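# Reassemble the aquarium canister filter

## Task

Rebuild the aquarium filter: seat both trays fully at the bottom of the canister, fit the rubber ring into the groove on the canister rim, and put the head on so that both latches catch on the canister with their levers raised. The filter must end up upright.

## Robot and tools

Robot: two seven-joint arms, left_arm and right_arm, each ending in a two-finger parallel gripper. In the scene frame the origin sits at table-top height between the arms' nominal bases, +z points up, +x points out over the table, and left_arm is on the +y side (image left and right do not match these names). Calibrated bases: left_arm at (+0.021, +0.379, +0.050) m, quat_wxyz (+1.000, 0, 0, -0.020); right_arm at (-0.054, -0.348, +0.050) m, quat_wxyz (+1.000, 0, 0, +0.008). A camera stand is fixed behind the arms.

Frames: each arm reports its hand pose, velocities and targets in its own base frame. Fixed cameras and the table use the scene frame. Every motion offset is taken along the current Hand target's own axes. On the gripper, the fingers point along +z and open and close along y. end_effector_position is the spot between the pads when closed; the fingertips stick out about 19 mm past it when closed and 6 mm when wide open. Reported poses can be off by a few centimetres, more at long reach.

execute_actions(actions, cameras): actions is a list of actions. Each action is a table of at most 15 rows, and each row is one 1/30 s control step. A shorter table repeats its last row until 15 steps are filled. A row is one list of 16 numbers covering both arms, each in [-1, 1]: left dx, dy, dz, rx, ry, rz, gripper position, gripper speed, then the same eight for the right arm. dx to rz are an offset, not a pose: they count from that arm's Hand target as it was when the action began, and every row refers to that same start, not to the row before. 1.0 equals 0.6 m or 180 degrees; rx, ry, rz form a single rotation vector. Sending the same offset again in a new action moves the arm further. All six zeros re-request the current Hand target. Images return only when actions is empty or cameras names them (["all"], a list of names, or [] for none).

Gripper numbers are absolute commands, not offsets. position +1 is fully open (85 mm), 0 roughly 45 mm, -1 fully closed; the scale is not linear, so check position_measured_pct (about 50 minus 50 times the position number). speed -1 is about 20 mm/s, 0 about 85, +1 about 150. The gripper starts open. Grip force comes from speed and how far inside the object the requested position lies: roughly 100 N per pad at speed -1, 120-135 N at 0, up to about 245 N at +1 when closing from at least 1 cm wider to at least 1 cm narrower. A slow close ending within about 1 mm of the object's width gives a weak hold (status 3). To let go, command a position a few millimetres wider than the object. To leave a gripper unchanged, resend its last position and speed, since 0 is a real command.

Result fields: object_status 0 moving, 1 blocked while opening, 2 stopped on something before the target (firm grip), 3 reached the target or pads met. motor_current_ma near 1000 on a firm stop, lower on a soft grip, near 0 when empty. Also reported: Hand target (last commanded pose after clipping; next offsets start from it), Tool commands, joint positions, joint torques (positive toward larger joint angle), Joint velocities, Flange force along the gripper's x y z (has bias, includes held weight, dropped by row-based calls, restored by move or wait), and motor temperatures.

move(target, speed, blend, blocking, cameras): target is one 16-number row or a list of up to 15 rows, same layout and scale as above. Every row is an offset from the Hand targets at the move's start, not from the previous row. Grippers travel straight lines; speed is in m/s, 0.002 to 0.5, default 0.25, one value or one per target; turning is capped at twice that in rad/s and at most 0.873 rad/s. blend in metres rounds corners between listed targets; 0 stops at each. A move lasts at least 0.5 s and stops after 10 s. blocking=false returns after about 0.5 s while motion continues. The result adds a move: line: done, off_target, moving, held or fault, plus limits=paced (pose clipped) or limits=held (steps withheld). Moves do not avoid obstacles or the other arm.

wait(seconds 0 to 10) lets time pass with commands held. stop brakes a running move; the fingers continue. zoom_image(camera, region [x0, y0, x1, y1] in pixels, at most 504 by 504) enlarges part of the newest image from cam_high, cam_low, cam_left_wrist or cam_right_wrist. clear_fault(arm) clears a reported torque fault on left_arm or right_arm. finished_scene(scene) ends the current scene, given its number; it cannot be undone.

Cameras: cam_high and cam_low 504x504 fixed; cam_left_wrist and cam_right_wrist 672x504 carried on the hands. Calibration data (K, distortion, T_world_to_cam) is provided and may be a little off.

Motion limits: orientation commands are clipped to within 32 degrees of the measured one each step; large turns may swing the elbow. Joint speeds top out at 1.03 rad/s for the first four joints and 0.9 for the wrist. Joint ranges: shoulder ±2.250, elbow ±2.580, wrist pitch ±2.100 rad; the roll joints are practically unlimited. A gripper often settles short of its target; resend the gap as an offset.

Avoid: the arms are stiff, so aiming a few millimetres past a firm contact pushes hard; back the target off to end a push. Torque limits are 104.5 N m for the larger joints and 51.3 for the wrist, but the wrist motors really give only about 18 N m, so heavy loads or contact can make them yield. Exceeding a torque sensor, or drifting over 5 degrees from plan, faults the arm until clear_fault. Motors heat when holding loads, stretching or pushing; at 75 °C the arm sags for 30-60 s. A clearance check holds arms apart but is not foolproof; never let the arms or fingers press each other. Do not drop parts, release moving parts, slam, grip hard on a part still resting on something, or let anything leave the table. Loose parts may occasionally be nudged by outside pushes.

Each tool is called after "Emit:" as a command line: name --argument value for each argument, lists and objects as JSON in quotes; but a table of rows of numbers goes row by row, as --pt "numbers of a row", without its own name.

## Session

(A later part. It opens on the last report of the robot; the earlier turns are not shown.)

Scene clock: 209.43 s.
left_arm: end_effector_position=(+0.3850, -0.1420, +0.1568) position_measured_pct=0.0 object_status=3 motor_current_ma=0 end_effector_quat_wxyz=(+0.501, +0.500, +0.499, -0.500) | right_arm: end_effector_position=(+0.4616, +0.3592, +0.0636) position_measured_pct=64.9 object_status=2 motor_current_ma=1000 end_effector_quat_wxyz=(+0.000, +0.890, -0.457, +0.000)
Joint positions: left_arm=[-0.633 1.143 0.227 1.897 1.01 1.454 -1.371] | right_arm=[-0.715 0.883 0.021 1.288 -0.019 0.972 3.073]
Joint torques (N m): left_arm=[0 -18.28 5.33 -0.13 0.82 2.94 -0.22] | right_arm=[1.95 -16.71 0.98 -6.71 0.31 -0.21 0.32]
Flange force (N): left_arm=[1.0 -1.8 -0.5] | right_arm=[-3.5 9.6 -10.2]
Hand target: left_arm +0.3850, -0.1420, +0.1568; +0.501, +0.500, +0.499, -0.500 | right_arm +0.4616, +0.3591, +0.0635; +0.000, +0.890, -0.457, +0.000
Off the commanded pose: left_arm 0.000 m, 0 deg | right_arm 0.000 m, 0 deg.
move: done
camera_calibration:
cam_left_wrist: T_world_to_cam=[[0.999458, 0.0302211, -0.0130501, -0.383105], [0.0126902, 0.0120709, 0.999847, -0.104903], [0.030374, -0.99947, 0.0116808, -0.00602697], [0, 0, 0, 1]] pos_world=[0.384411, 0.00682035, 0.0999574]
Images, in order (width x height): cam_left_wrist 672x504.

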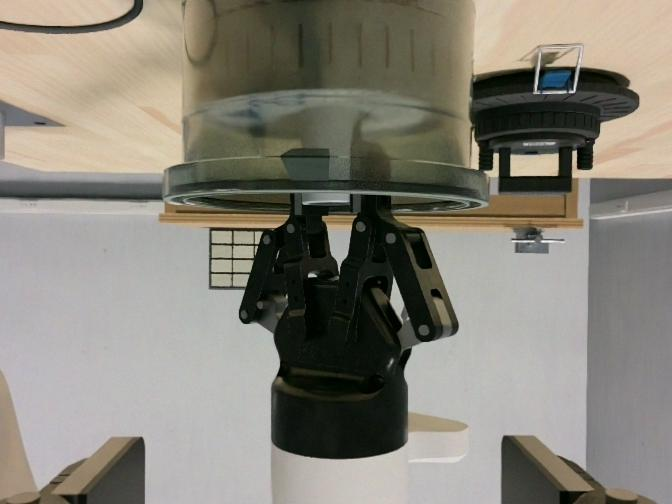

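Emit:
move --target '[0,0,0,0,0,0,1,-0.5,0,0,0.0025,0,0,0,-0.6,-1]' --speed 0.01 --cameras '["cam_left_wrist","cam_low"]'

Emit:
zoom_image --camera "cam_left_wrist" --region '[150, 0, 500, 230]'

Emit:
zoom_image --camera "cam_low" --region '[105, 235, 195, 325]'

Scene clock: 210.83 s.
left_arm: end_effector_position=(+0.3850, -0.1420, +0.1568) position_measured_pct=0.0 object_status=3 motor_current_ma=0 end_effector_quat_wxyz=(+0.501, +0.500, +0.499, -0.500) | right_arm: end_effector_position=(+0.4616, +0.3592, +0.0621) position_measured_pct=64.9 object_status=2 motor_current_ma=1000 end_effector_quat_wxyz=(+0.000, +0.890, -0.457, +0.000)
Joint positions: left_arm=[-0.633 1.143 0.227 1.897 1.01 1.454 -1.371] | right_arm=[-0.715 0.885 0.021 1.289 -0.019 0.969 3.073]
Joint torques (N m): left_arm=[-0.01 -18.24 5.43 -0.19 0.86 2.96 -0.21] | right_arm=[3.14 -5.52 1.65 -3.28 0.52 -1.15 0.35]
Flange force (N): left_arm=[0.9 -2.1 -0.5] | right_arm=[-5.4 14.5 -30.3]
Hand target: left_arm +0.3850, -0.1420, +0.1568; +0.501, +0.500, +0.499, -0.500 | right_arm +0.4616, +0.3591, +0.0620; +0.000, +0.890, -0.457, +0.000
Off the commanded pose: left_arm 0.000 m, 0 deg | right_arm 0.000 m, 0 deg.
move: done
camera_calibration:
cam_left_wrist: T_world_to_cam=[[0.999458, 0.0302211, -0.0130501, -0.383105], [0.0126902, 0.0120709, 0.999847, -0.104903], [0.030374, -0.99947, 0.0116808, -0.00602697], [0, 0, 0, 1]] pos_world=[0.384411, 0.00682035, 0.0999574]
Images, in order (width x height): cam_low 504x504, cam_left_wrist 672x504.

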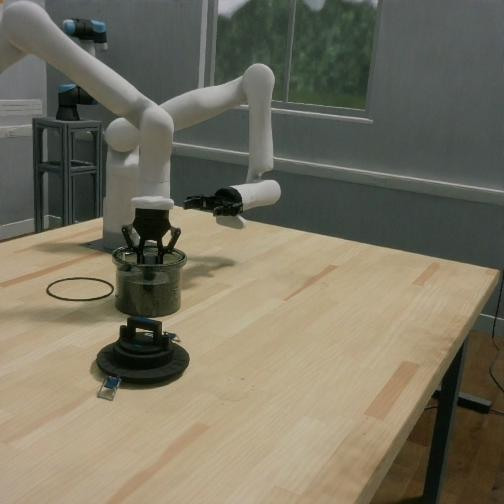

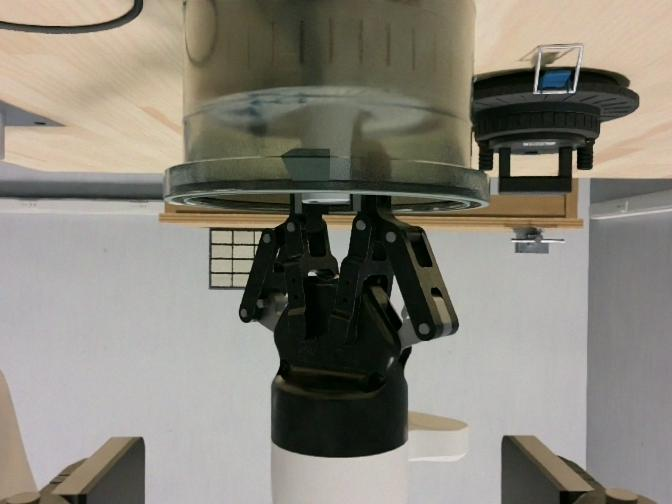

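Scaled by 1.440.

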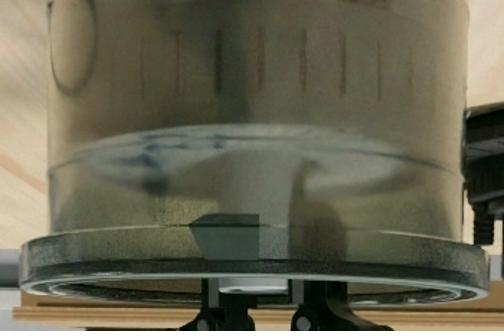

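Scaled by 5.600.

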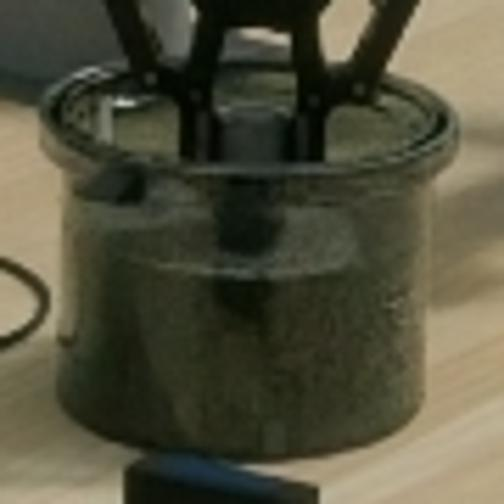

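Emit:
move --pt "0 0 0 0 0 0 1 -0.5 0 0 -0.003 0 0 0 -0.6 -1" --speed 0.01 --cameras '[]'

Emit:
move --pt "0 0 0 0 0 0 1 -0.5 0 0 0 0 0 0 -0.1 -0.5" --speed 0.01 --cameras '["cam_left_wrist"]'

Scene clock: 212.30 s.
left_arm: end_effector_position=(+0.3850, -0.1420, +0.1568) position_measured_pct=0.0 object_status=3 motor_current_ma=0 end_effector_quat_wxyz=(+0.501, +0.500, +0.499, -0.500) | right_arm: end_effector_position=(+0.4616, +0.3591, +0.0637) position_measured_pct=64.9 object_status=2 motor_current_ma=1000 end_effector_quat_wxyz=(+0.000, +0.890, -0.457, +0.000)
Joint positions: left_arm=[-0.633 1.143 0.227 1.897 1.01 1.454 -1.371] | right_arm=[-0.715 0.882 0.021 1.288 -0.019 0.972 3.073]
Joint torques (N m): left_arm=[-0.04 -18.38 5.44 -0.09 0.84 2.92 -0.21] | right_arm=[0.61 -17.91 -0.23 -7.09 -0.24 -0.17 0.4]
Flange force (N): left_arm=[1.3 -1.7 -0.6] | right_arm=[-1.4 8.7 -8.2]
Hand target: left_arm +0.3850, -0.1420, +0.1568; +0.501, +0.500, +0.499, -0.500 | right_arm +0.4616, +0.3591, +0.0638; +0.000, +0.890, -0.457, +0.000
Off the commanded pose: left_arm 0.000 m, 0 deg | right_arm 0.000 m, 0 deg.
move: done
No camera images: "cameras" was empty.

Scene clock: 212.80 s.
left_arm: end_effector_position=(+0.3850, -0.1420, +0.1568) position_measured_pct=0.0 object_status=3 motor_current_ma=0 end_effector_quat_wxyz=(+0.501, +0.500, +0.499, -0.500) | right_arm: end_effector_position=(+0.4616, +0.3591, +0.0637) position_measured_pct=55.0 object_status=0 motor_current_ma=0 end_effector_quat_wxyz=(+0.000, +0.890, -0.457, +0.000)
Joint positions: left_arm=[-0.633 1.143 0.227 1.897 1.01 1.454 -1.371] | right_arm=[-0.715 0.882 0.021 1.288 -0.019 0.972 3.073]
Joint torques (N m): left_arm=[0.02 -18.37 5.47 -0.11 0.8 2.93 -0.25] | right_arm=[-0.43 -22.36 -0.85 -8.68 -0.39 -0.06 0.41]
Flange force (N): left_arm=[1.2 -1.7 -0.7] | right_arm=[0.3 7.1 -0.7]
Hand target: left_arm +0.3850, -0.1420, +0.1568; +0.501, +0.500, +0.499, -0.500 | right_arm +0.4616, +0.3591, +0.0638; +0.000, +0.890, -0.457, +0.000
Off the commanded pose: left_arm 0.000 m, 0 deg | right_arm 0.000 m, 0 deg.
move: done
camera_calibration:
cam_left_wrist: T_world_to_cam=[[0.999458, 0.0302211, -0.0130501, -0.383105], [0.0126902, 0.0120709, 0.999847, -0.104903], [0.030374, -0.99947, 0.0116808, -0.00602697], [0, 0, 0, 1]] pos_world=[0.384411, 0.00682035, 0.0999574]
Images, in order (width x height): cam_left_wrist 672x504.

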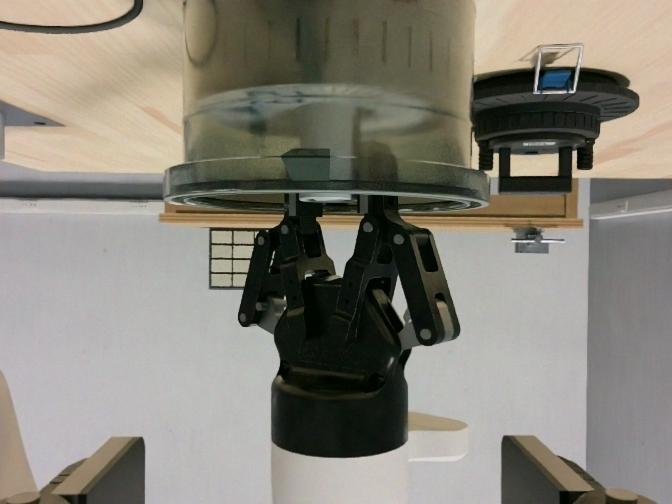

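Emit:
move --pt "0 0 0 0 0 0 1 -0.5 0 0 -0.31 0 0 0 -0.1 -0.5" --pt "0 0 0 0 0 0 1 -0.5 -0.23 0.359 -0.31 0 0 -0.302 1 0" --speed 0.2 --cameras '["cam_right_wrist","cam_left_wrist","cam_low"]'

Emit:
zoom_image --camera "cam_left_wrist" --region '[150, 0, 500, 230]'

Scene clock: 220.33 s.
left_arm: end_effector_position=(+0.3850, -0.1420, +0.1568) position_measured_pct=0.0 object_status=3 motor_current_ma=0 end_effector_quat_wxyz=(+0.501, +0.500, +0.499, -0.500) | right_arm: end_effector_position=(+0.2062, +0.3459, +0.2499) position_measured_pct=0.0 object_status=0 motor_current_ma=0 end_effector_quat_wxyz=(+0.000, +1.000, +0.000, +0.000)
Joint positions: left_arm=[-0.633 1.143 0.227 1.897 1.01 1.454 -1.371] | right_arm=[-0.908 0.286 -0.243 1.707 0.074 1.158 3.541]
Joint torques (N m): left_arm=[-0.02 -18.31 5.38 -0.22 0.73 2.94 -0.16] | right_arm=[-0.39 -13.2 -1.82 -9.47 -0.41 -0.12 0.41]
Flange force (N): left_arm=[1.0 -2.2 -0.2] | right_arm=[-2.0 4.3 1.7]
Hand target: left_arm +0.3850, -0.1420, +0.1568; +0.501, +0.500, +0.499, -0.500 | right_arm +0.2062, +0.3459, +0.2499; +0.000, +1.000, +0.000, +0.000
Off the commanded pose: left_arm 0.000 m, 0 deg | right_arm 0.000 m, 0 deg.
move: done
camera_calibration:
cam_left_wrist: T_world_to_cam=[[0.999458, 0.0302211, -0.0130501, -0.383105], [0.0126902, 0.0120709, 0.999847, -0.104903], [0.030374, -0.99947, 0.0116808, -0.00602697], [0, 0, 0, 1]] pos_world=[0.384411, 0.00682035, 0.0999574]
cam_right_wrist: T_world_to_cam=[[-0.00312879, -0.999971, -0.00687209, 0.349303], [-0.999993, 0.0031139, 0.00217691, 0.260962], [-0.00215545, 0.00687885, -0.999974, 0.391082], [0, 0, 0, 1]] pos_world=[0.262896, 0.34579, 0.392904]
Images, in order (width x height): cam_low 504x504, cam_left_wrist 672x504, cam_right_wrist 672x504.

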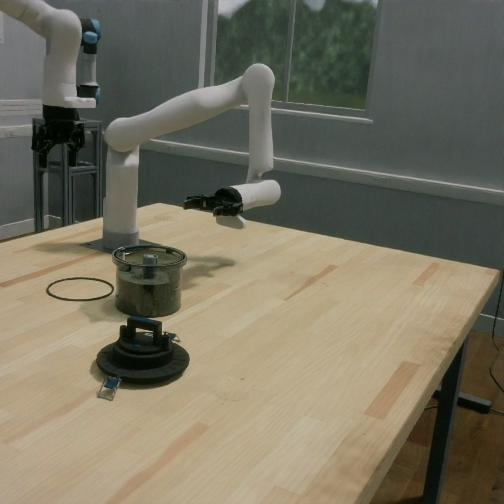

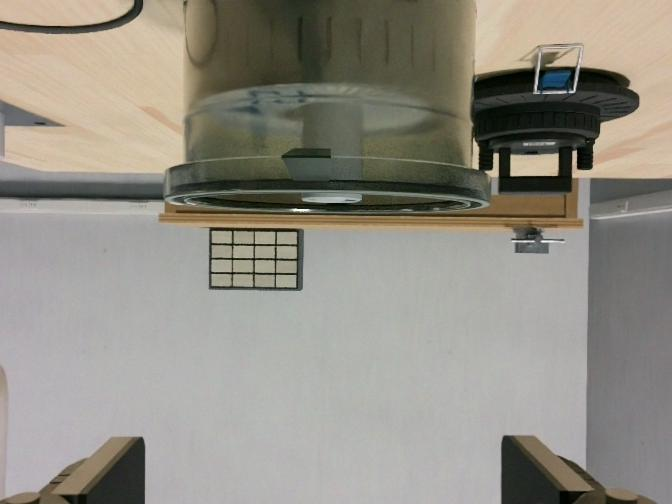

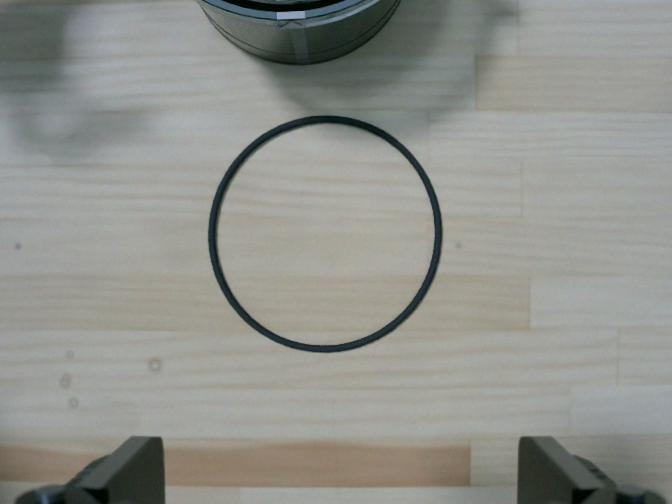

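Scaled by 1.440.

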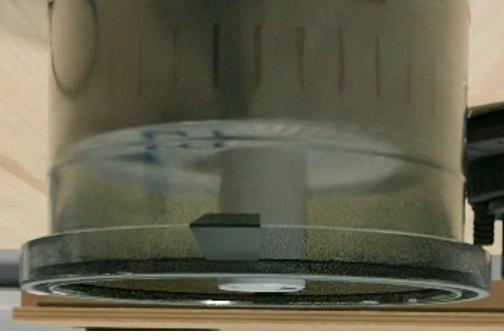

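Emit:
move --target '[0,0,0,0,0,0,1,-0.5,0.1097,0.1073,0.437,0,0,0,-0.6,0]' --speed 0.2 --cameras '["cam_right_wrist","cam_low"]'

Emit:
zoom_image --camera "cam_right_wrist" --region '[220, 344, 460, 504]'

Emit:
zoom_image --camera "cam_low" --region '[20, 240, 120, 320]'

Scene clock: 224.30 s.
left_arm: end_effector_position=(+0.3850, -0.1420, +0.1568) position_measured_pct=0.0 object_status=3 motor_current_ma=0 end_effector_quat_wxyz=(+0.501, +0.500, +0.499, -0.500) | right_arm: end_effector_position=(+0.2720, +0.2813, -0.0123) position_measured_pct=80.1 object_status=3 motor_current_ma=0 end_effector_quat_wxyz=(+0.000, +1.000, +0.000, +0.000)
Joint positions: left_arm=[-0.633 1.143 0.227 1.897 1.01 1.454 -1.371] | right_arm=[-0.782 0.744 -0.117 2.051 0.228 0.359 3.629]
Joint torques (N m): left_arm=[0.02 -18.27 5.38 -0.17 0.83 3 -0.19] | right_arm=[-0.38 -15.9 -1.64 -4.55 -0.37 -0.33 0.39]
Flange force (N): left_arm=[1.0 -2.1 -0.4] | right_arm=[-4.0 4.3 -1.9]
Hand target: left_arm +0.3850, -0.1420, +0.1568; +0.501, +0.500, +0.499, -0.500 | right_arm +0.2720, +0.2813, -0.0123; +0.000, +1.000, +0.000, +0.000
Off the commanded pose: left_arm 0.000 m, 0 deg | right_arm 0.000 m, 0 deg.
move: done
camera_calibration:
cam_right_wrist: T_world_to_cam=[[-0.00322703, -0.999972, -0.00677045, 0.283128], [-0.999992, 0.00321167, 0.00227766, 0.327492], [-0.00225585, 0.00677775, -0.999974, 0.129637], [0, 0, 0, 1]] pos_world=[0.328696, 0.28119, 0.130804]
Images, in order (width x height): cam_low 504x504, cam_right_wrist 672x504.

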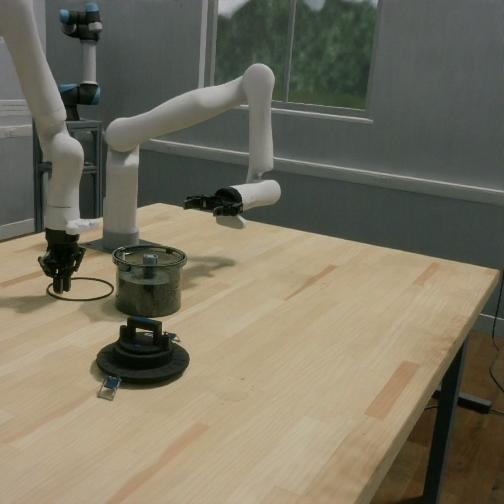

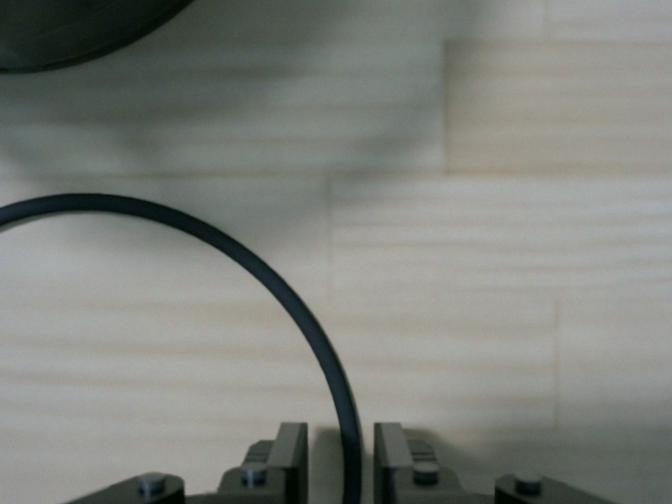

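Scaled by 2.100.

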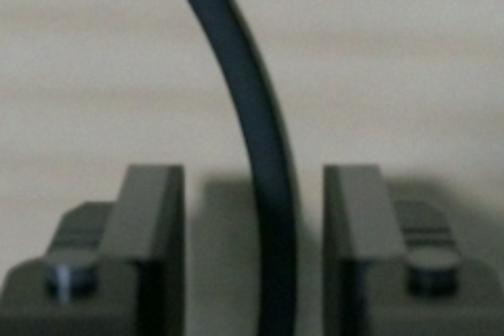

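Scaled by 5.040.

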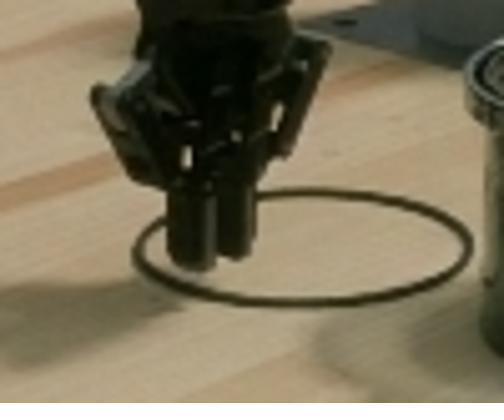

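Emit:
move --target '[0,0,0,0,0,0,1,-0.5,0,0.0043,0.017,0,0,0,-0.6,0]' --speed 0.05 --cameras '["cam_right_wrist"]'

Emit:
move --target '[0,0,0,0,0,0,1,-0.5,0,0,0.006,0,0,0,-0.6,0]' --speed 0.01 --cameras '["cam_low"]'

Emit:
zoom_image --camera "cam_low" --region '[20, 240, 120, 320]'

Scene clock: 226.80 s.
left_arm: end_effector_position=(+0.3850, -0.1420, +0.1568) position_measured_pct=0.0 object_status=3 motor_current_ma=0 end_effector_quat_wxyz=(+0.501, +0.500, +0.499, -0.500) | right_arm: end_effector_position=(+0.2720, +0.2787, -0.0225) position_measured_pct=80.1 object_status=3 motor_current_ma=0 end_effector_quat_wxyz=(+0.000, +1.000, +0.000, +0.000)
Joint positions: left_arm=[-0.633 1.143 0.227 1.897 1.01 1.454 -1.371] | right_arm=[-0.785 0.768 -0.108 2.059 0.235 0.327 3.627]
Joint torques (N m): left_arm=[0.02 -18.37 5.41 -0.18 0.83 2.98 -0.2] | right_arm=[-0.4 -16.27 -1.68 -4.29 -0.45 -0.29 0.4]
Flange force (N): left_arm=[1.2 -2.1 -0.4] | right_arm=[-3.9 4.3 -1.2]
Hand target: left_arm +0.3850, -0.1420, +0.1568; +0.501, +0.500, +0.499, -0.500 | right_arm +0.2720, +0.2787, -0.0225; +0.000, +1.000, +0.000, +0.000
Off the commanded pose: left_arm 0.000 m, 0 deg | right_arm 0.000 m, 0 deg.
move: done
camera_calibration:
cam_right_wrist: T_world_to_cam=[[-0.00312879, -0.999971, -0.00687209, 0.28044], [-0.999993, 0.0031139, 0.00217691, 0.327564], [-0.00215545, 0.00687885, -0.999974, 0.119393], [0, 0, 0, 1]] pos_world=[0.328696, 0.27859, 0.120604]
Images, in order (width x height): cam_right_wrist 672x504.

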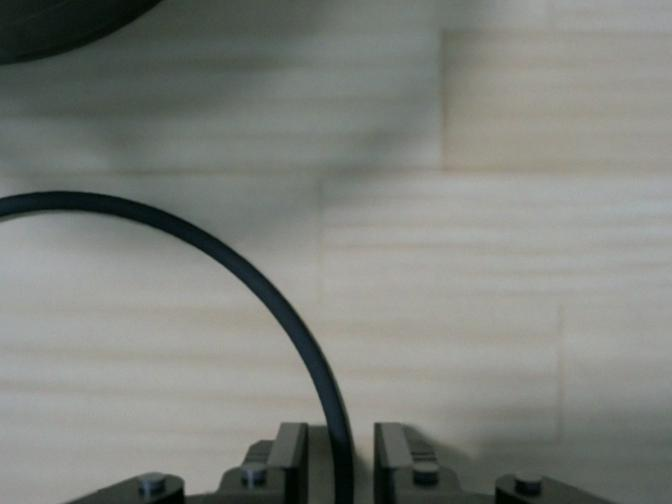

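Scene clock: 227.50 s.
left_arm: end_effector_position=(+0.3850, -0.1420, +0.1568) position_measured_pct=0.0 object_status=3 motor_current_ma=0 end_effector_quat_wxyz=(+0.501, +0.500, +0.499, -0.500) | right_arm: end_effector_position=(+0.2720, +0.2787, -0.0261) position_measured_pct=80.1 object_status=3 motor_current_ma=0 end_effector_quat_wxyz=(+0.000, +1.000, +0.000, +0.000)
Joint positions: left_arm=[-0.633 1.143 0.227 1.897 1.01 1.454 -1.371] | right_arm=[-0.787 0.777 -0.104 2.059 0.237 0.318 3.625]
Joint torques (N m): left_arm=[-0.01 -18.31 5.39 -0.15 0.81 2.93 -0.21] | right_arm=[-0.47 -16.05 -1.65 -4.2 -0.45 -0.19 0.4]
Flange force (N): left_arm=[1.1 -1.9 -0.5] | right_arm=[-4.0 4.7 -1.7]
Hand target: left_arm +0.3850, -0.1420, +0.1568; +0.501, +0.500, +0.499, -0.500 | right_arm +0.2720, +0.2787, -0.0261; +0.000, +1.000, +0.000, +0.000
Off the commanded pose: left_arm 0.000 m, 0 deg | right_arm 0.000 m, 0 deg.
move: done
Images, in order (width x height): cam_low 504x504.

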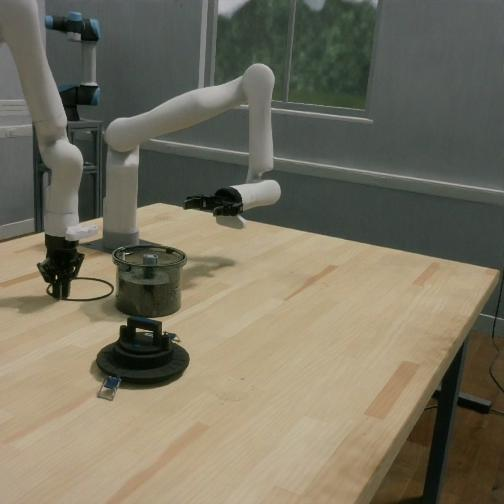

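Scaled by 5.040.

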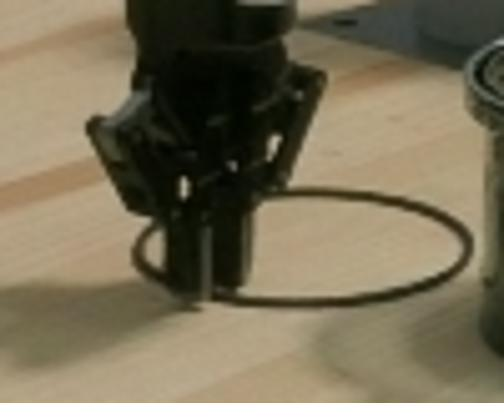

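Emit:
move --target '[0,0,0,0,0,0,1,-0.5,0,0.001,0.005,0,0,0,-0.6,0]' --speed 0.006 --cameras '[]'

Emit:
move --target '[0,0,0,0,0,0,1,-0.5,0,0,0.0033,0,0,0,-0.6,0]' --speed 0.006 --cameras '[]'

Scene clock: 228.83 s.
left_arm: end_effector_position=(+0.3850, -0.1420, +0.1568) position_measured_pct=0.0 object_status=3 motor_current_ma=0 end_effector_quat_wxyz=(+0.501, +0.500, +0.499, -0.500) | right_arm: end_effector_position=(+0.2720, +0.2781, -0.0290) position_measured_pct=80.1 object_status=3 motor_current_ma=0 end_effector_quat_wxyz=(+0.000, +1.000, +0.000, +0.000)
Joint positions: left_arm=[-0.633 1.143 0.227 1.897 1.01 1.454 -1.371] | right_arm=[-0.788 0.784 -0.101 2.06 0.238 0.309 3.625]
Joint torques (N m): left_arm=[-0.04 -18.28 5.36 -0.16 0.75 2.91 -0.19] | right_arm=[-0.15 -13.98 -1.29 -4.2 -0.37 -0.36 0.39]
Flange force (N): left_arm=[1.0 -1.9 -0.3] | right_arm=[-5.6 5.2 -7.7]
Hand target: left_arm +0.3850, -0.1420, +0.1568; +0.501, +0.500, +0.499, -0.500 | right_arm +0.2720, +0.2781, -0.0291; +0.000, +1.000, +0.000, +0.000
Off the commanded pose: left_arm 0.000 m, 0 deg | right_arm 0.000 m, 0 deg.
move: done
No camera images: "cameras" was empty.

Scene clock: 229.53 s.
left_arm: end_effector_position=(+0.3850, -0.1420, +0.1568) position_measured_pct=0.0 object_status=3 motor_current_ma=0 end_effector_quat_wxyz=(+0.501, +0.500, +0.499, -0.500) | right_arm: end_effector_position=(+0.2720, +0.2782, -0.0309) position_measured_pct=80.1 object_status=3 motor_current_ma=0 end_effector_quat_wxyz=(+0.000, +1.000, +0.000, +0.000)
Joint positions: left_arm=[-0.633 1.143 0.227 1.897 1.01 1.454 -1.371] | right_arm=[-0.79 0.789 -0.1 2.06 0.239 0.304 3.624]
Joint torques (N m): left_arm=[0 -18.28 5.44 -0.18 0.8 2.89 -0.24] | right_arm=[1.46 21.68 2.65 -7.26 0.59 -6.63 0.23]
Flange force (N): left_arm=[0.9 -1.9 -0.6] | right_arm=[-22.6 17.4 -118.1]
Hand target: left_arm +0.3850, -0.1420, +0.1568; +0.501, +0.500, +0.499, -0.500 | right_arm +0.2720, +0.2781, -0.0311; +0.000, +1.000, +0.000, +0.000
Off the commanded pose: left_arm 0.000 m, 0 deg | right_arm 0.000 m, 0 deg.
move: done
No camera images: "cameras" was empty.

Emit:
move --target '[0,0,0,0,0,0,1,-0.5,0,0,-0.0088,0,0,0,-0.6,0]' --speed 0.02 --cameras '[]'

Emit:
move --target '[0,0,0,0,0,0,1,-0.5,0,0,0,0,0,0,-0.96,-1]' --cameras '["cam_right_wrist","cam_low"]'

Emit:
zoom_image --camera "cam_low" --region '[20, 240, 120, 320]'

Scene clock: 230.83 s.
left_arm: end_effector_position=(+0.3850, -0.1420, +0.1568) position_measured_pct=0.0 object_status=3 motor_current_ma=0 end_effector_quat_wxyz=(+0.501, +0.500, +0.499, -0.500) | right_arm: end_effector_position=(+0.2720, +0.2781, -0.0259) position_measured_pct=80.1 object_status=3 motor_current_ma=0 end_effector_quat_wxyz=(+0.000, +1.000, +0.000, +0.000)
Joint positions: left_arm=[-0.633 1.143 0.227 1.897 1.01 1.454 -1.371] | right_arm=[-0.786 0.776 -0.104 2.06 0.237 0.317 3.626]
Joint torques (N m): left_arm=[0.03 -18.24 5.31 -0.21 0.82 2.96 -0.21] | right_arm=[-0.51 -16.2 -1.48 -4.21 -0.43 -0.13 0.43]
Flange force (N): left_arm=[0.8 -2.1 -0.4] | right_arm=[-3.9 4.7 -1.3]
Hand target: left_arm +0.3850, -0.1420, +0.1568; +0.501, +0.500, +0.499, -0.500 | right_arm +0.2720, +0.2781, -0.0258; +0.000, +1.000, +0.000, +0.000
Off the commanded pose: left_arm 0.000 m, 0 deg | right_arm 0.000 m, 0 deg.
move: done
No camera images: "cameras" was empty.

Scene clock: 232.30 s.
left_arm: end_effector_position=(+0.3850, -0.1420, +0.1568) position_measured_pct=0.0 object_status=3 motor_current_ma=0 end_effector_quat_wxyz=(+0.501, +0.500, +0.499, -0.500) | right_arm: end_effector_position=(+0.2720, +0.2782, -0.0257) position_measured_pct=98.7 object_status=0 motor_current_ma=260 end_effector_quat_wxyz=(+0.000, +1.000, +0.000, +0.000)
Joint positions: left_arm=[-0.633 1.143 0.227 1.897 1.01 1.454 -1.371] | right_arm=[-0.786 0.776 -0.104 2.06 0.237 0.317 3.626]
Joint torques (N m): left_arm=[-0.04 -18.33 5.43 -0.25 0.85 2.93 -0.22] | right_arm=[-0.22 -4.91 -1.05 -1.43 -0.38 -0.09 0.38]
Flange force (N): left_arm=[1.0 -2.2 -0.4] | right_arm=[-4.5 4.3 -30.2]
Hand target: left_arm +0.3850, -0.1420, +0.1568; +0.501, +0.500, +0.499, -0.500 | right_arm +0.2720, +0.2781, -0.0258; +0.000, +1.000, +0.000, +0.000
Off the commanded pose: left_arm 0.000 m, 0 deg | right_arm 0.000 m, 0 deg.
move: done
camera_calibration:
cam_right_wrist: T_world_to_cam=[[-0.00312944, -0.999971, -0.00697239, 0.27983], [-0.999993, 0.00311502, 0.00207723, 0.327584], [-0.00205545, 0.00697884, -0.999974, 0.116137], [0, 0, 0, 1]] pos_world=[0.328696, 0.277991, 0.117404]
Images, in order (width x height): cam_low 504x504, cam_right_wrist 672x504.

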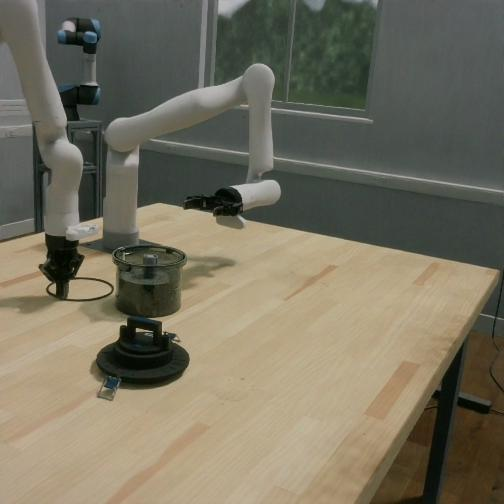

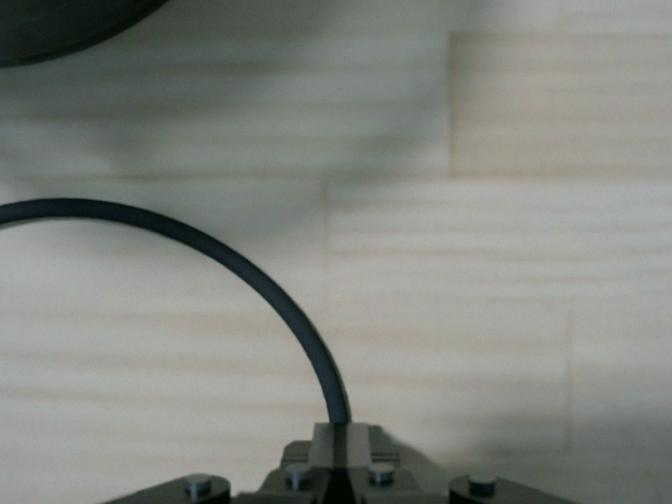

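Scaled by 5.040.

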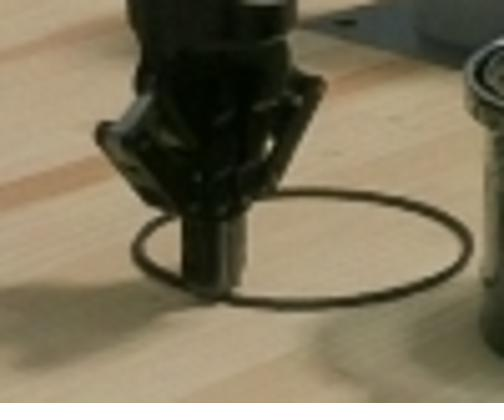

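Emit:
move --target '[0,0,0,0,0,0,1,-0.5,0,0,-0.04,0,0,0,-0.96,-1]' --speed 0.04 --cameras '["cam_right_wrist","cam_low"]'

Emit:
zoom_image --camera "cam_low" --region '[20, 240, 120, 320]'

Scene clock: 234.27 s.
left_arm: end_effector_position=(+0.3850, -0.1420, +0.1568) position_measured_pct=0.0 object_status=3 motor_current_ma=0 end_effector_quat_wxyz=(+0.501, +0.500, +0.499, -0.500) | right_arm: end_effector_position=(+0.2720, +0.2781, -0.0019) position_measured_pct=98.3 object_status=3 motor_current_ma=170 end_effector_quat_wxyz=(+0.000, +1.000, +0.000, +0.000)
Joint positions: left_arm=[-0.633 1.143 0.227 1.897 1.01 1.454 -1.371] | right_arm=[-0.77 0.716 -0.126 2.057 0.225 0.382 3.638]
Joint torques (N m): left_arm=[0 -18.35 5.38 -0.14 0.81 2.99 -0.21] | right_arm=[-0.33 -15.78 -1.66 -4.83 -0.42 -0.29 0.37]
Flange force (N): left_arm=[1.2 -1.9 -0.4] | right_arm=[-4.3 4.4 -1.3]
Hand target: left_arm +0.3850, -0.1420, +0.1568; +0.501, +0.500, +0.499, -0.500 | right_arm +0.2720, +0.2781, -0.0018; +0.000, +1.000, +0.000, +0.000
Off the commanded pose: left_arm 0.000 m, 0 deg | right_arm 0.000 m, 0 deg.
move: done
camera_calibration:
cam_right_wrist: T_world_to_cam=[[-0.00322744, -0.999972, -0.00677078, 0.279999], [-0.999992, 0.00321276, 0.00217768, 0.327493], [-0.00215587, 0.00677775, -0.999975, 0.140025], [0, 0, 0, 1]] pos_world=[0.328696, 0.27799, 0.141204]
Images, in order (width x height): cam_low 504x504, cam_right_wrist 672x504.

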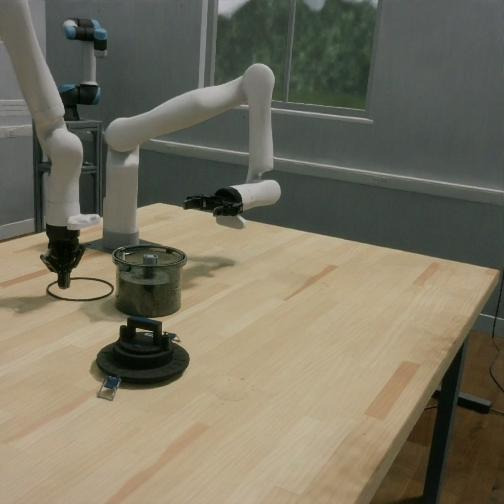

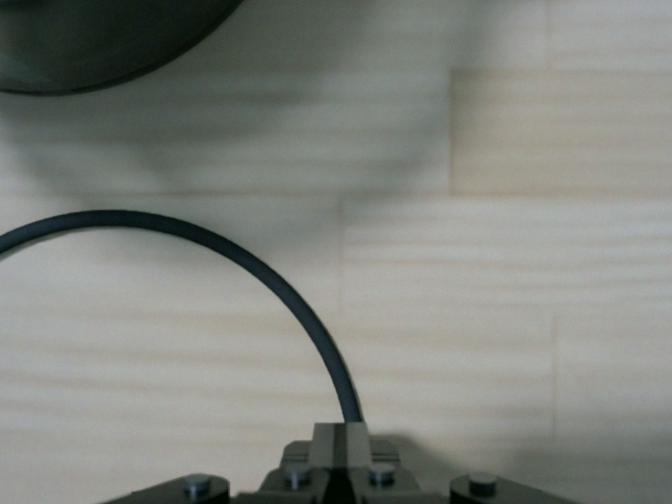

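Scaled by 5.040.

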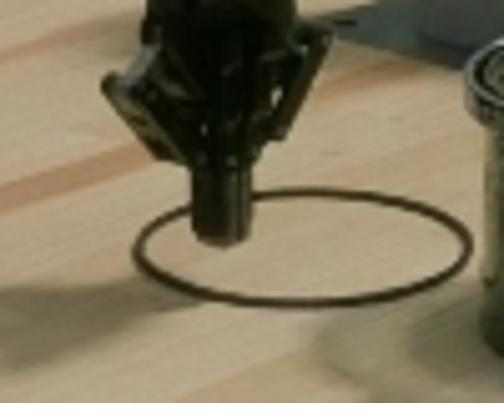

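Emit:
move --pt "0 0 0 0 0 0 1 -0.5 0 0.0095 0 0 0 0 -0.72 0" --pt "0 0 0 0 0 0 1 -0.5 0 0.0095 0.028 0 0 0 -0.72 0" --speed 0.03 --cameras '["cam_right_wrist"]'

Emit:
zoom_image --camera "cam_right_wrist" --region '[220, 344, 460, 504]'

Scene clock: 237.30 s.
left_arm: end_effector_position=(+0.3850, -0.1420, +0.1568) position_measured_pct=0.0 object_status=3 motor_current_ma=0 end_effector_quat_wxyz=(+0.501, +0.500, +0.499, -0.500) | right_arm: end_effector_position=(+0.2720, +0.2724, -0.0186) position_measured_pct=85.7 object_status=3 motor_current_ma=0 end_effector_quat_wxyz=(+0.000, +1.000, +0.000, +0.000)
Joint positions: left_arm=[-0.633 1.143 0.227 1.897 1.01 1.454 -1.371] | right_arm=[-0.772 0.754 -0.11 2.073 0.237 0.326 3.635]
Joint torques (N m): left_arm=[-0.04 -18.35 5.39 -0.14 0.81 2.99 -0.25] | right_arm=[-0.4 -15.48 -1.59 -4.3 -0.42 -0.11 0.41]
Flange force (N): left_arm=[1.2 -1.8 -0.4] | right_arm=[-4.6 4.9 -2.2]
Hand target: left_arm +0.3850, -0.1420, +0.1568; +0.501, +0.500, +0.499, -0.500 | right_arm +0.2720, +0.2724, -0.0186; +0.000, +1.000, +0.000, +0.000
Off the commanded pose: left_arm 0.000 m, 0 deg | right_arm 0.000 m, 0 deg.
move: done
camera_calibration:
cam_right_wrist: T_world_to_cam=[[-0.00312746, -0.999972, -0.00677211, 0.274154], [-0.999993, 0.00311278, 0.0021766, 0.327575], [-0.00215546, 0.00677887, -0.999975, 0.123364], [0, 0, 0, 1]] pos_world=[0.328696, 0.27229, 0.124504]
Images, in order (width x height): cam_right_wrist 672x504.

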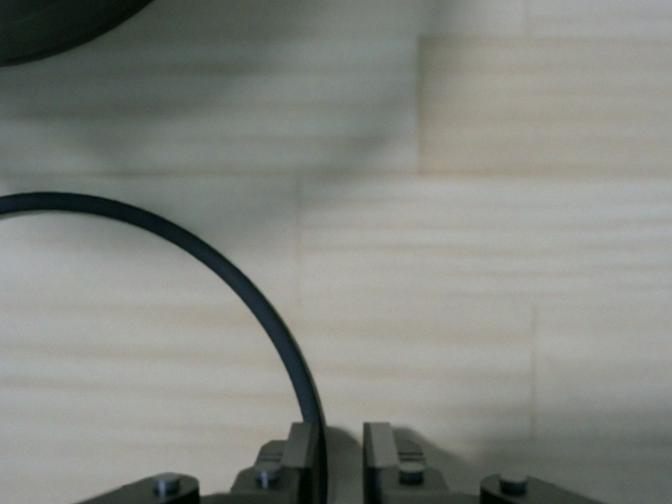

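Scaled by 2.100.

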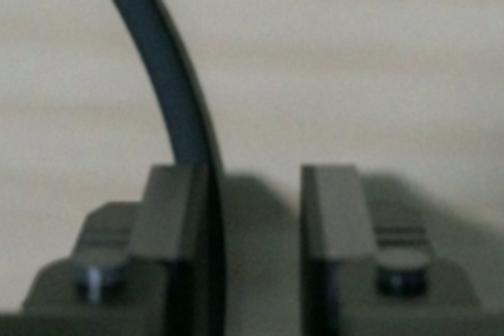

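Emit:
move --target '[0,0,0,0,0,0,1,-0.5,0,-0.008,0,0,0,0,-0.72,0]' --speed 0.03 --cameras '["cam_right_wrist"]'

Emit:
zoom_image --camera "cam_right_wrist" --region '[220, 344, 460, 504]'

Scene clock: 238.43 s.
left_arm: end_effector_position=(+0.3850, -0.1420, +0.1568) position_measured_pct=0.0 object_status=3 motor_current_ma=0 end_effector_quat_wxyz=(+0.501, +0.500, +0.499, -0.500) | right_arm: end_effector_position=(+0.2720, +0.2772, -0.0186) position_measured_pct=85.7 object_status=3 motor_current_ma=0 end_effector_quat_wxyz=(+0.000, +1.000, +0.000, +0.000)
Joint positions: left_arm=[-0.633 1.143 0.227 1.897 1.01 1.454 -1.371] | right_arm=[-0.78 0.757 -0.111 2.062 0.234 0.335 3.63]
Joint torques (N m): left_arm=[-0.09 -18.25 5.34 -0.2 0.77 2.97 -0.24] | right_arm=[-0.53 -16.15 -1.57 -4.22 -0.43 -0.16 0.39]
Flange force (N): left_arm=[0.8 -1.9 -0.2] | right_arm=[-3.4 4.4 -1.0]
Hand target: left_arm +0.3850, -0.1420, +0.1568; +0.501, +0.500, +0.499, -0.500 | right_arm +0.2720, +0.2772, -0.0186; +0.000, +1.000, +0.000, +0.000
Off the commanded pose: left_arm 0.000 m, 0 deg | right_arm 0.000 m, 0 deg.
move: done
camera_calibration:
cam_right_wrist: T_world_to_cam=[[-0.00312704, -0.999972, -0.0067718, 0.278853], [-0.999993, 0.00311169, 0.00227658, 0.327548], [-0.00225544, 0.00677887, -0.999974, 0.123365], [0, 0, 0, 1]] pos_world=[0.328696, 0.27699, 0.124504]
Images, in order (width x height): cam_right_wrist 672x504.

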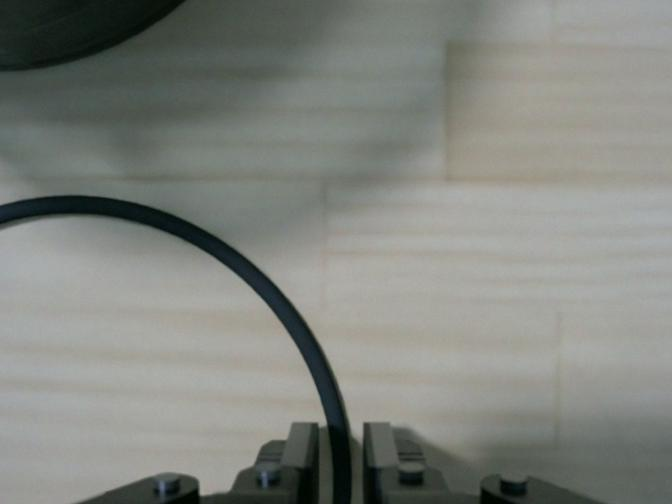

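Scaled by 2.100.

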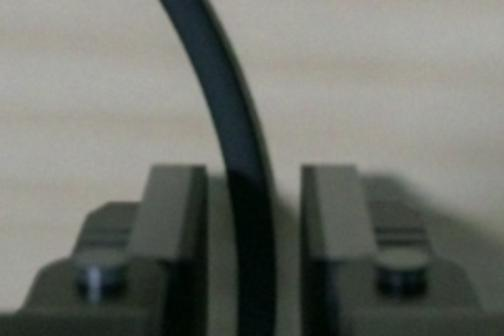

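Emit:
move --target '[0,0,0,0,0,0,1,-0.5,0,0,0.0135,0,0,0,-0.72,0]' --speed 0.02 --cameras '["cam_right_wrist"]'

Emit:
zoom_image --camera "cam_right_wrist" --region '[220, 344, 460, 504]'

Scene clock: 239.57 s.
left_arm: end_effector_position=(+0.3850, -0.1420, +0.1568) position_measured_pct=0.0 object_status=3 motor_current_ma=0 end_effector_quat_wxyz=(+0.501, +0.500, +0.499, -0.500) | right_arm: end_effector_position=(+0.2720, +0.2772, -0.0267) position_measured_pct=85.7 object_status=3 motor_current_ma=0 end_effector_quat_wxyz=(+0.000, +1.000, +0.000, +0.000)
Joint positions: left_arm=[-0.633 1.143 0.227 1.897 1.01 1.454 -1.371] | right_arm=[-0.786 0.777 -0.103 2.062 0.238 0.313 3.627]
Joint torques (N m): left_arm=[0.06 -18.25 5.32 -0.19 0.85 2.99 -0.18] | right_arm=[-0.22 -16.24 -1.8 -4.17 -0.42 -0.23 0.39]
Flange force (N): left_arm=[0.9 -2.2 -0.4] | right_arm=[-4.5 4.2 -1.0]
Hand target: left_arm +0.3850, -0.1420, +0.1568; +0.501, +0.500, +0.499, -0.500 | right_arm +0.2720, +0.2772, -0.0267; +0.000, +1.000, +0.000, +0.000
Off the commanded pose: left_arm 0.000 m, 0 deg | right_arm 0.000 m, 0 deg.
move: done
camera_calibration:
cam_right_wrist: T_world_to_cam=[[-0.00312704, -0.999972, -0.0067718, 0.278898], [-0.999993, 0.00311169, 0.00227658, 0.327566], [-0.00225544, 0.00677887, -0.999974, 0.115264], [0, 0, 0, 1]] pos_world=[0.328696, 0.27709, 0.116404]
Images, in order (width x height): cam_right_wrist 672x504.

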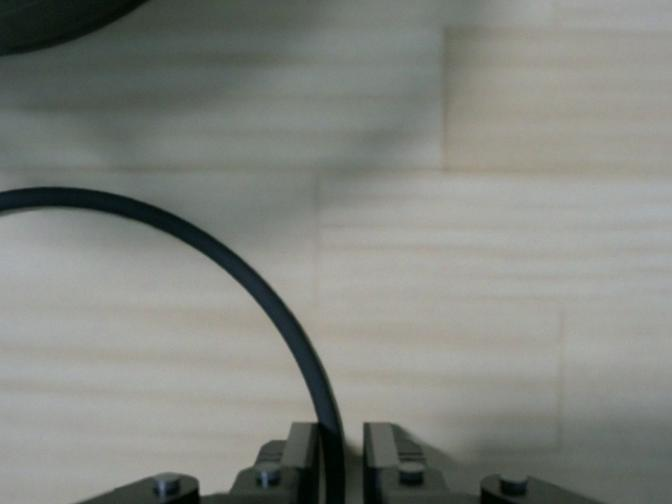

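Scaled by 2.100.

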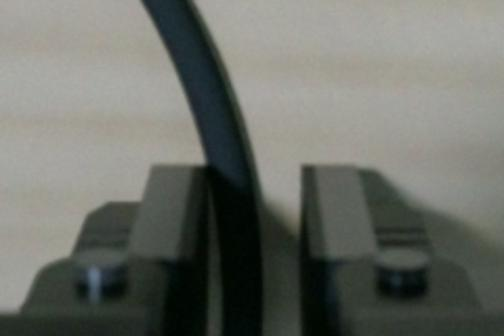

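Emit:
move --target '[0,0,0,0,0,0,1,-0.5,0,-0.002,0.0018,0,0,0,-0.72,0]' --speed 0.006 --cameras '[]'

Emit:
move --target '[0,0,0,0,0,0,1,-0.5,0,0,0.0005,0,0,0,-0.72,0]' --speed 0.006 --cameras '[]'

Scene clock: 240.67 s.
left_arm: end_effector_position=(+0.3850, -0.1420, +0.1568) position_measured_pct=0.0 object_status=3 motor_current_ma=0 end_effector_quat_wxyz=(+0.501, +0.500, +0.499, -0.500) | right_arm: end_effector_position=(+0.2720, +0.2784, -0.0278) position_measured_pct=85.7 object_status=3 motor_current_ma=0 end_effector_quat_wxyz=(+0.000, +1.000, +0.000, +0.000)
Joint positions: left_arm=[-0.633 1.143 0.227 1.897 1.01 1.454 -1.371] | right_arm=[-0.788 0.781 -0.102 2.06 0.237 0.313 3.625]
Joint torques (N m): left_arm=[0.05 -18.33 5.36 -0.17 0.79 2.97 -0.26] | right_arm=[-0.29 -16.32 -1.59 -4.17 -0.42 -0.12 0.4]
Flange force (N): left_arm=[1.0 -1.9 -0.4] | right_arm=[-4.4 4.4 -0.9]
Hand target: left_arm +0.3850, -0.1420, +0.1568; +0.501, +0.500, +0.499, -0.500 | right_arm +0.2720, +0.2784, -0.0278; +0.000, +1.000, +0.000, +0.000
Off the commanded pose: left_arm 0.000 m, 0 deg | right_arm 0.000 m, 0 deg.
move: done
No camera images: "cameras" was empty.

Scene clock: 241.37 s.
left_arm: end_effector_position=(+0.3850, -0.1420, +0.1568) position_measured_pct=0.0 object_status=3 motor_current_ma=0 end_effector_quat_wxyz=(+0.501, +0.500, +0.499, -0.500) | right_arm: end_effector_position=(+0.2720, +0.2784, -0.0281) position_measured_pct=85.7 object_status=3 motor_current_ma=0 end_effector_quat_wxyz=(+0.000, +1.000, +0.000, +0.000)
Joint positions: left_arm=[-0.633 1.143 0.227 1.897 1.01 1.454 -1.371] | right_arm=[-0.788 0.782 -0.102 2.06 0.237 0.312 3.625]
Joint torques (N m): left_arm=[0.03 -18.23 5.43 -0.18 0.83 2.98 -0.19] | right_arm=[-0.4 -16.3 -1.6 -4.18 -0.42 -0.12 0.41]
Flange force (N): left_arm=[0.9 -2.2 -0.5] | right_arm=[-4.3 4.6 -1.0]
Hand target: left_arm +0.3850, -0.1420, +0.1568; +0.501, +0.500, +0.499, -0.500 | right_arm +0.2720, +0.2784, -0.0281; +0.000, +1.000, +0.000, +0.000
Off the commanded pose: left_arm 0.000 m, 0 deg | right_arm 0.000 m, 0 deg.
move: done
No camera images: "cameras" was empty.

Emit:
move --target '[0,0,0,0,0,0,1,-0.5,0,0,0.001,0,0,0,-0.72,0]' --speed 0.006 --cameras '[]'

Scene clock: 242.53 s.
left_arm: end_effector_position=(+0.3850, -0.1420, +0.1568) position_measured_pct=0.0 object_status=3 motor_current_ma=0 end_effector_quat_wxyz=(+0.501, +0.500, +0.499, -0.500) | right_arm: end_effector_position=(+0.2720, +0.2784, -0.0287) position_measured_pct=85.7 object_status=3 motor_current_ma=0 end_effector_quat_wxyz=(+0.000, +1.000, +0.000, +0.000)
Joint positions: left_arm=[-0.633 1.143 0.227 1.897 1.01 1.454 -1.371] | right_arm=[-0.789 0.783 -0.102 2.06 0.238 0.31 3.625]
Joint torques (N m): left_arm=[0.06 -18.33 5.37 -0.17 0.78 3.01 -0.23] | right_arm=[-0.39 -16.3 -1.57 -4.18 -0.41 -0.12 0.41]
Flange force (N): left_arm=[1.1 -2.0 -0.4] | right_arm=[-4.3 4.6 -1.0]
Hand target: left_arm +0.3850, -0.1420, +0.1568; +0.501, +0.500, +0.499, -0.500 | right_arm +0.2720, +0.2784, -0.0287; +0.000, +1.000, +0.000, +0.000
Off the commanded pose: left_arm 0.000 m, 0 deg | right_arm 0.000 m, 0 deg.
move: done
No camera images: "cameras" was empty.

Emit:
move --target '[0,0,0,0,0,0,1,-0.5,0,0,-0.001,0,0,0,-0.97,-1]' --speed 0.01 --cameras '["cam_right_wrist"]'

Scene clock: 244.10 s.
left_arm: end_effector_position=(+0.3850, -0.1420, +0.1568) position_measured_pct=0.0 object_status=3 motor_current_ma=0 end_effector_quat_wxyz=(+0.501, +0.500, +0.499, -0.500) | right_arm: end_effector_position=(+0.2720, +0.2784, -0.0281) position_measured_pct=97.0 object_status=0 motor_current_ma=1000 end_effector_quat_wxyz=(+0.000, +1.000, +0.000, +0.000)
Joint positions: left_arm=[-0.633 1.143 0.227 1.897 1.01 1.454 -1.371] | right_arm=[-0.788 0.782 -0.102 2.06 0.237 0.312 3.625]
Joint torques (N m): left_arm=[0 -18.27 5.36 -0.21 0.82 2.9 -0.21] | right_arm=[-0.39 -16.25 -1.53 -4.13 -0.42 -0.13 0.4]
Flange force (N): left_arm=[0.9 -2.1 -0.5] | right_arm=[-4.1 4.5 -1.2]
Hand target: left_arm +0.3850, -0.1420, +0.1568; +0.501, +0.500, +0.499, -0.500 | right_arm +0.2720, +0.2784, -0.0281; +0.000, +1.000, +0.000, +0.000
Off the commanded pose: left_arm 0.000 m, 0 deg | right_arm 0.000 m, 0 deg.
move: done
camera_calibration:
cam_right_wrist: T_world_to_cam=[[-0.00322703, -0.999972, -0.00677045, 0.280122], [-0.999992, 0.00321167, 0.00227766, 0.327537], [-0.00225585, 0.00677775, -0.999974, 0.113857], [0, 0, 0, 1]] pos_world=[0.328696, 0.27829, 0.115004]
Images, in order (width x height): cam_right_wrist 672x504.

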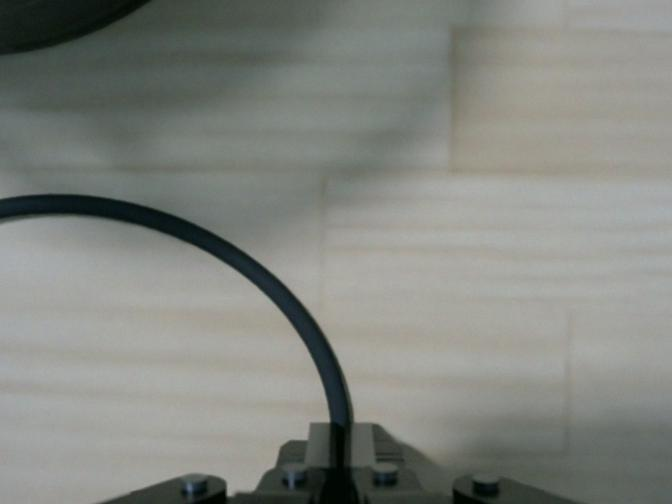

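Emit:
move --target '[0,0,0,0,0,0,1,-0.5,0,0,-0.06,0,0,0,-0.97,-1]' --speed 0.04 --cameras '["cam_right_wrist","cam_low"]'

Emit:
zoom_image --camera "cam_low" --region '[20, 240, 120, 320]'

Scene clock: 245.77 s.
left_arm: end_effector_position=(+0.3850, -0.1420, +0.1568) position_measured_pct=0.0 object_status=3 motor_current_ma=0 end_effector_quat_wxyz=(+0.501, +0.500, +0.499, -0.500) | right_arm: end_effector_position=(+0.2720, +0.2785, +0.0079) position_measured_pct=97.0 object_status=2 motor_current_ma=1000 end_effector_quat_wxyz=(+0.000, +1.000, +0.000, +0.000)
Joint positions: left_arm=[-0.633 1.143 0.227 1.897 1.01 1.454 -1.371] | right_arm=[-0.765 0.692 -0.135 2.054 0.218 0.41 3.643]
Joint torques (N m): left_arm=[-0.05 -18.33 5.37 -0.13 0.79 2.96 -0.23] | right_arm=[-0.44 -15.76 -1.71 -4.99 -0.4 -0.3 0.39]
Flange force (N): left_arm=[1.1 -1.8 -0.4] | right_arm=[-3.8 4.2 -0.9]
Hand target: left_arm +0.3850, -0.1420, +0.1568; +0.501, +0.500, +0.499, -0.500 | right_arm +0.2720, +0.2785, +0.0079; +0.000, +1.000, +0.000, +0.000
Off the commanded pose: left_arm 0.000 m, 0 deg | right_arm 0.000 m, 0 deg.
move: done
camera_calibration:
cam_right_wrist: T_world_to_cam=[[-0.00312746, -0.999972, -0.00677211, 0.280332], [-0.999993, 0.00311278, 0.0021766, 0.327499], [-0.00215546, 0.00677887, -0.999975, 0.149722], [0, 0, 0, 1]] pos_world=[0.328696, 0.27829, 0.150904]
Images, in order (width x height): cam_low 504x504, cam_right_wrist 672x504.

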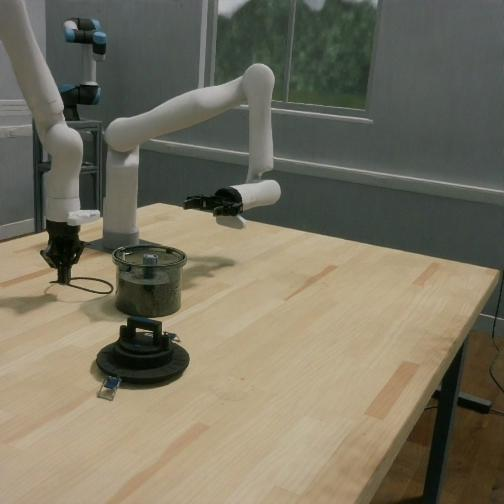

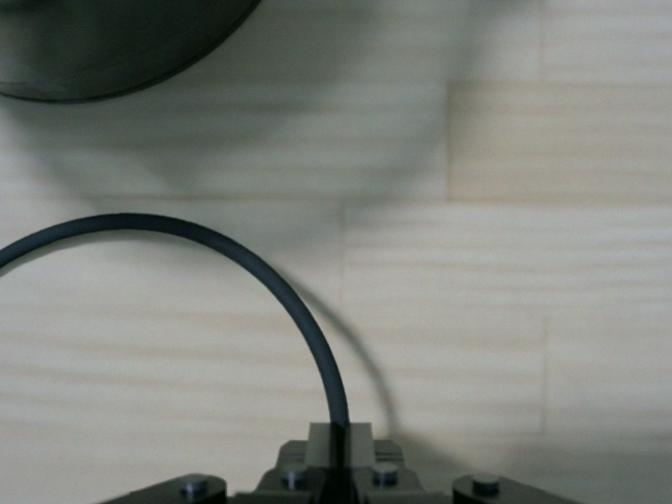

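Scaled by 5.040.

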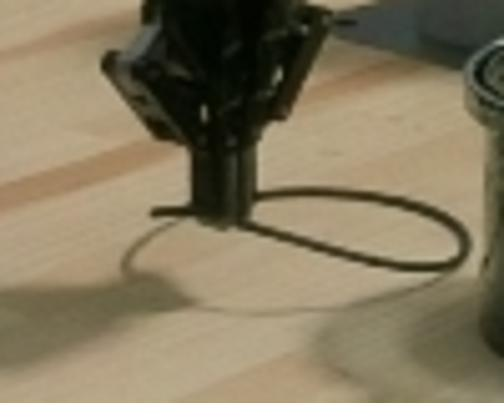

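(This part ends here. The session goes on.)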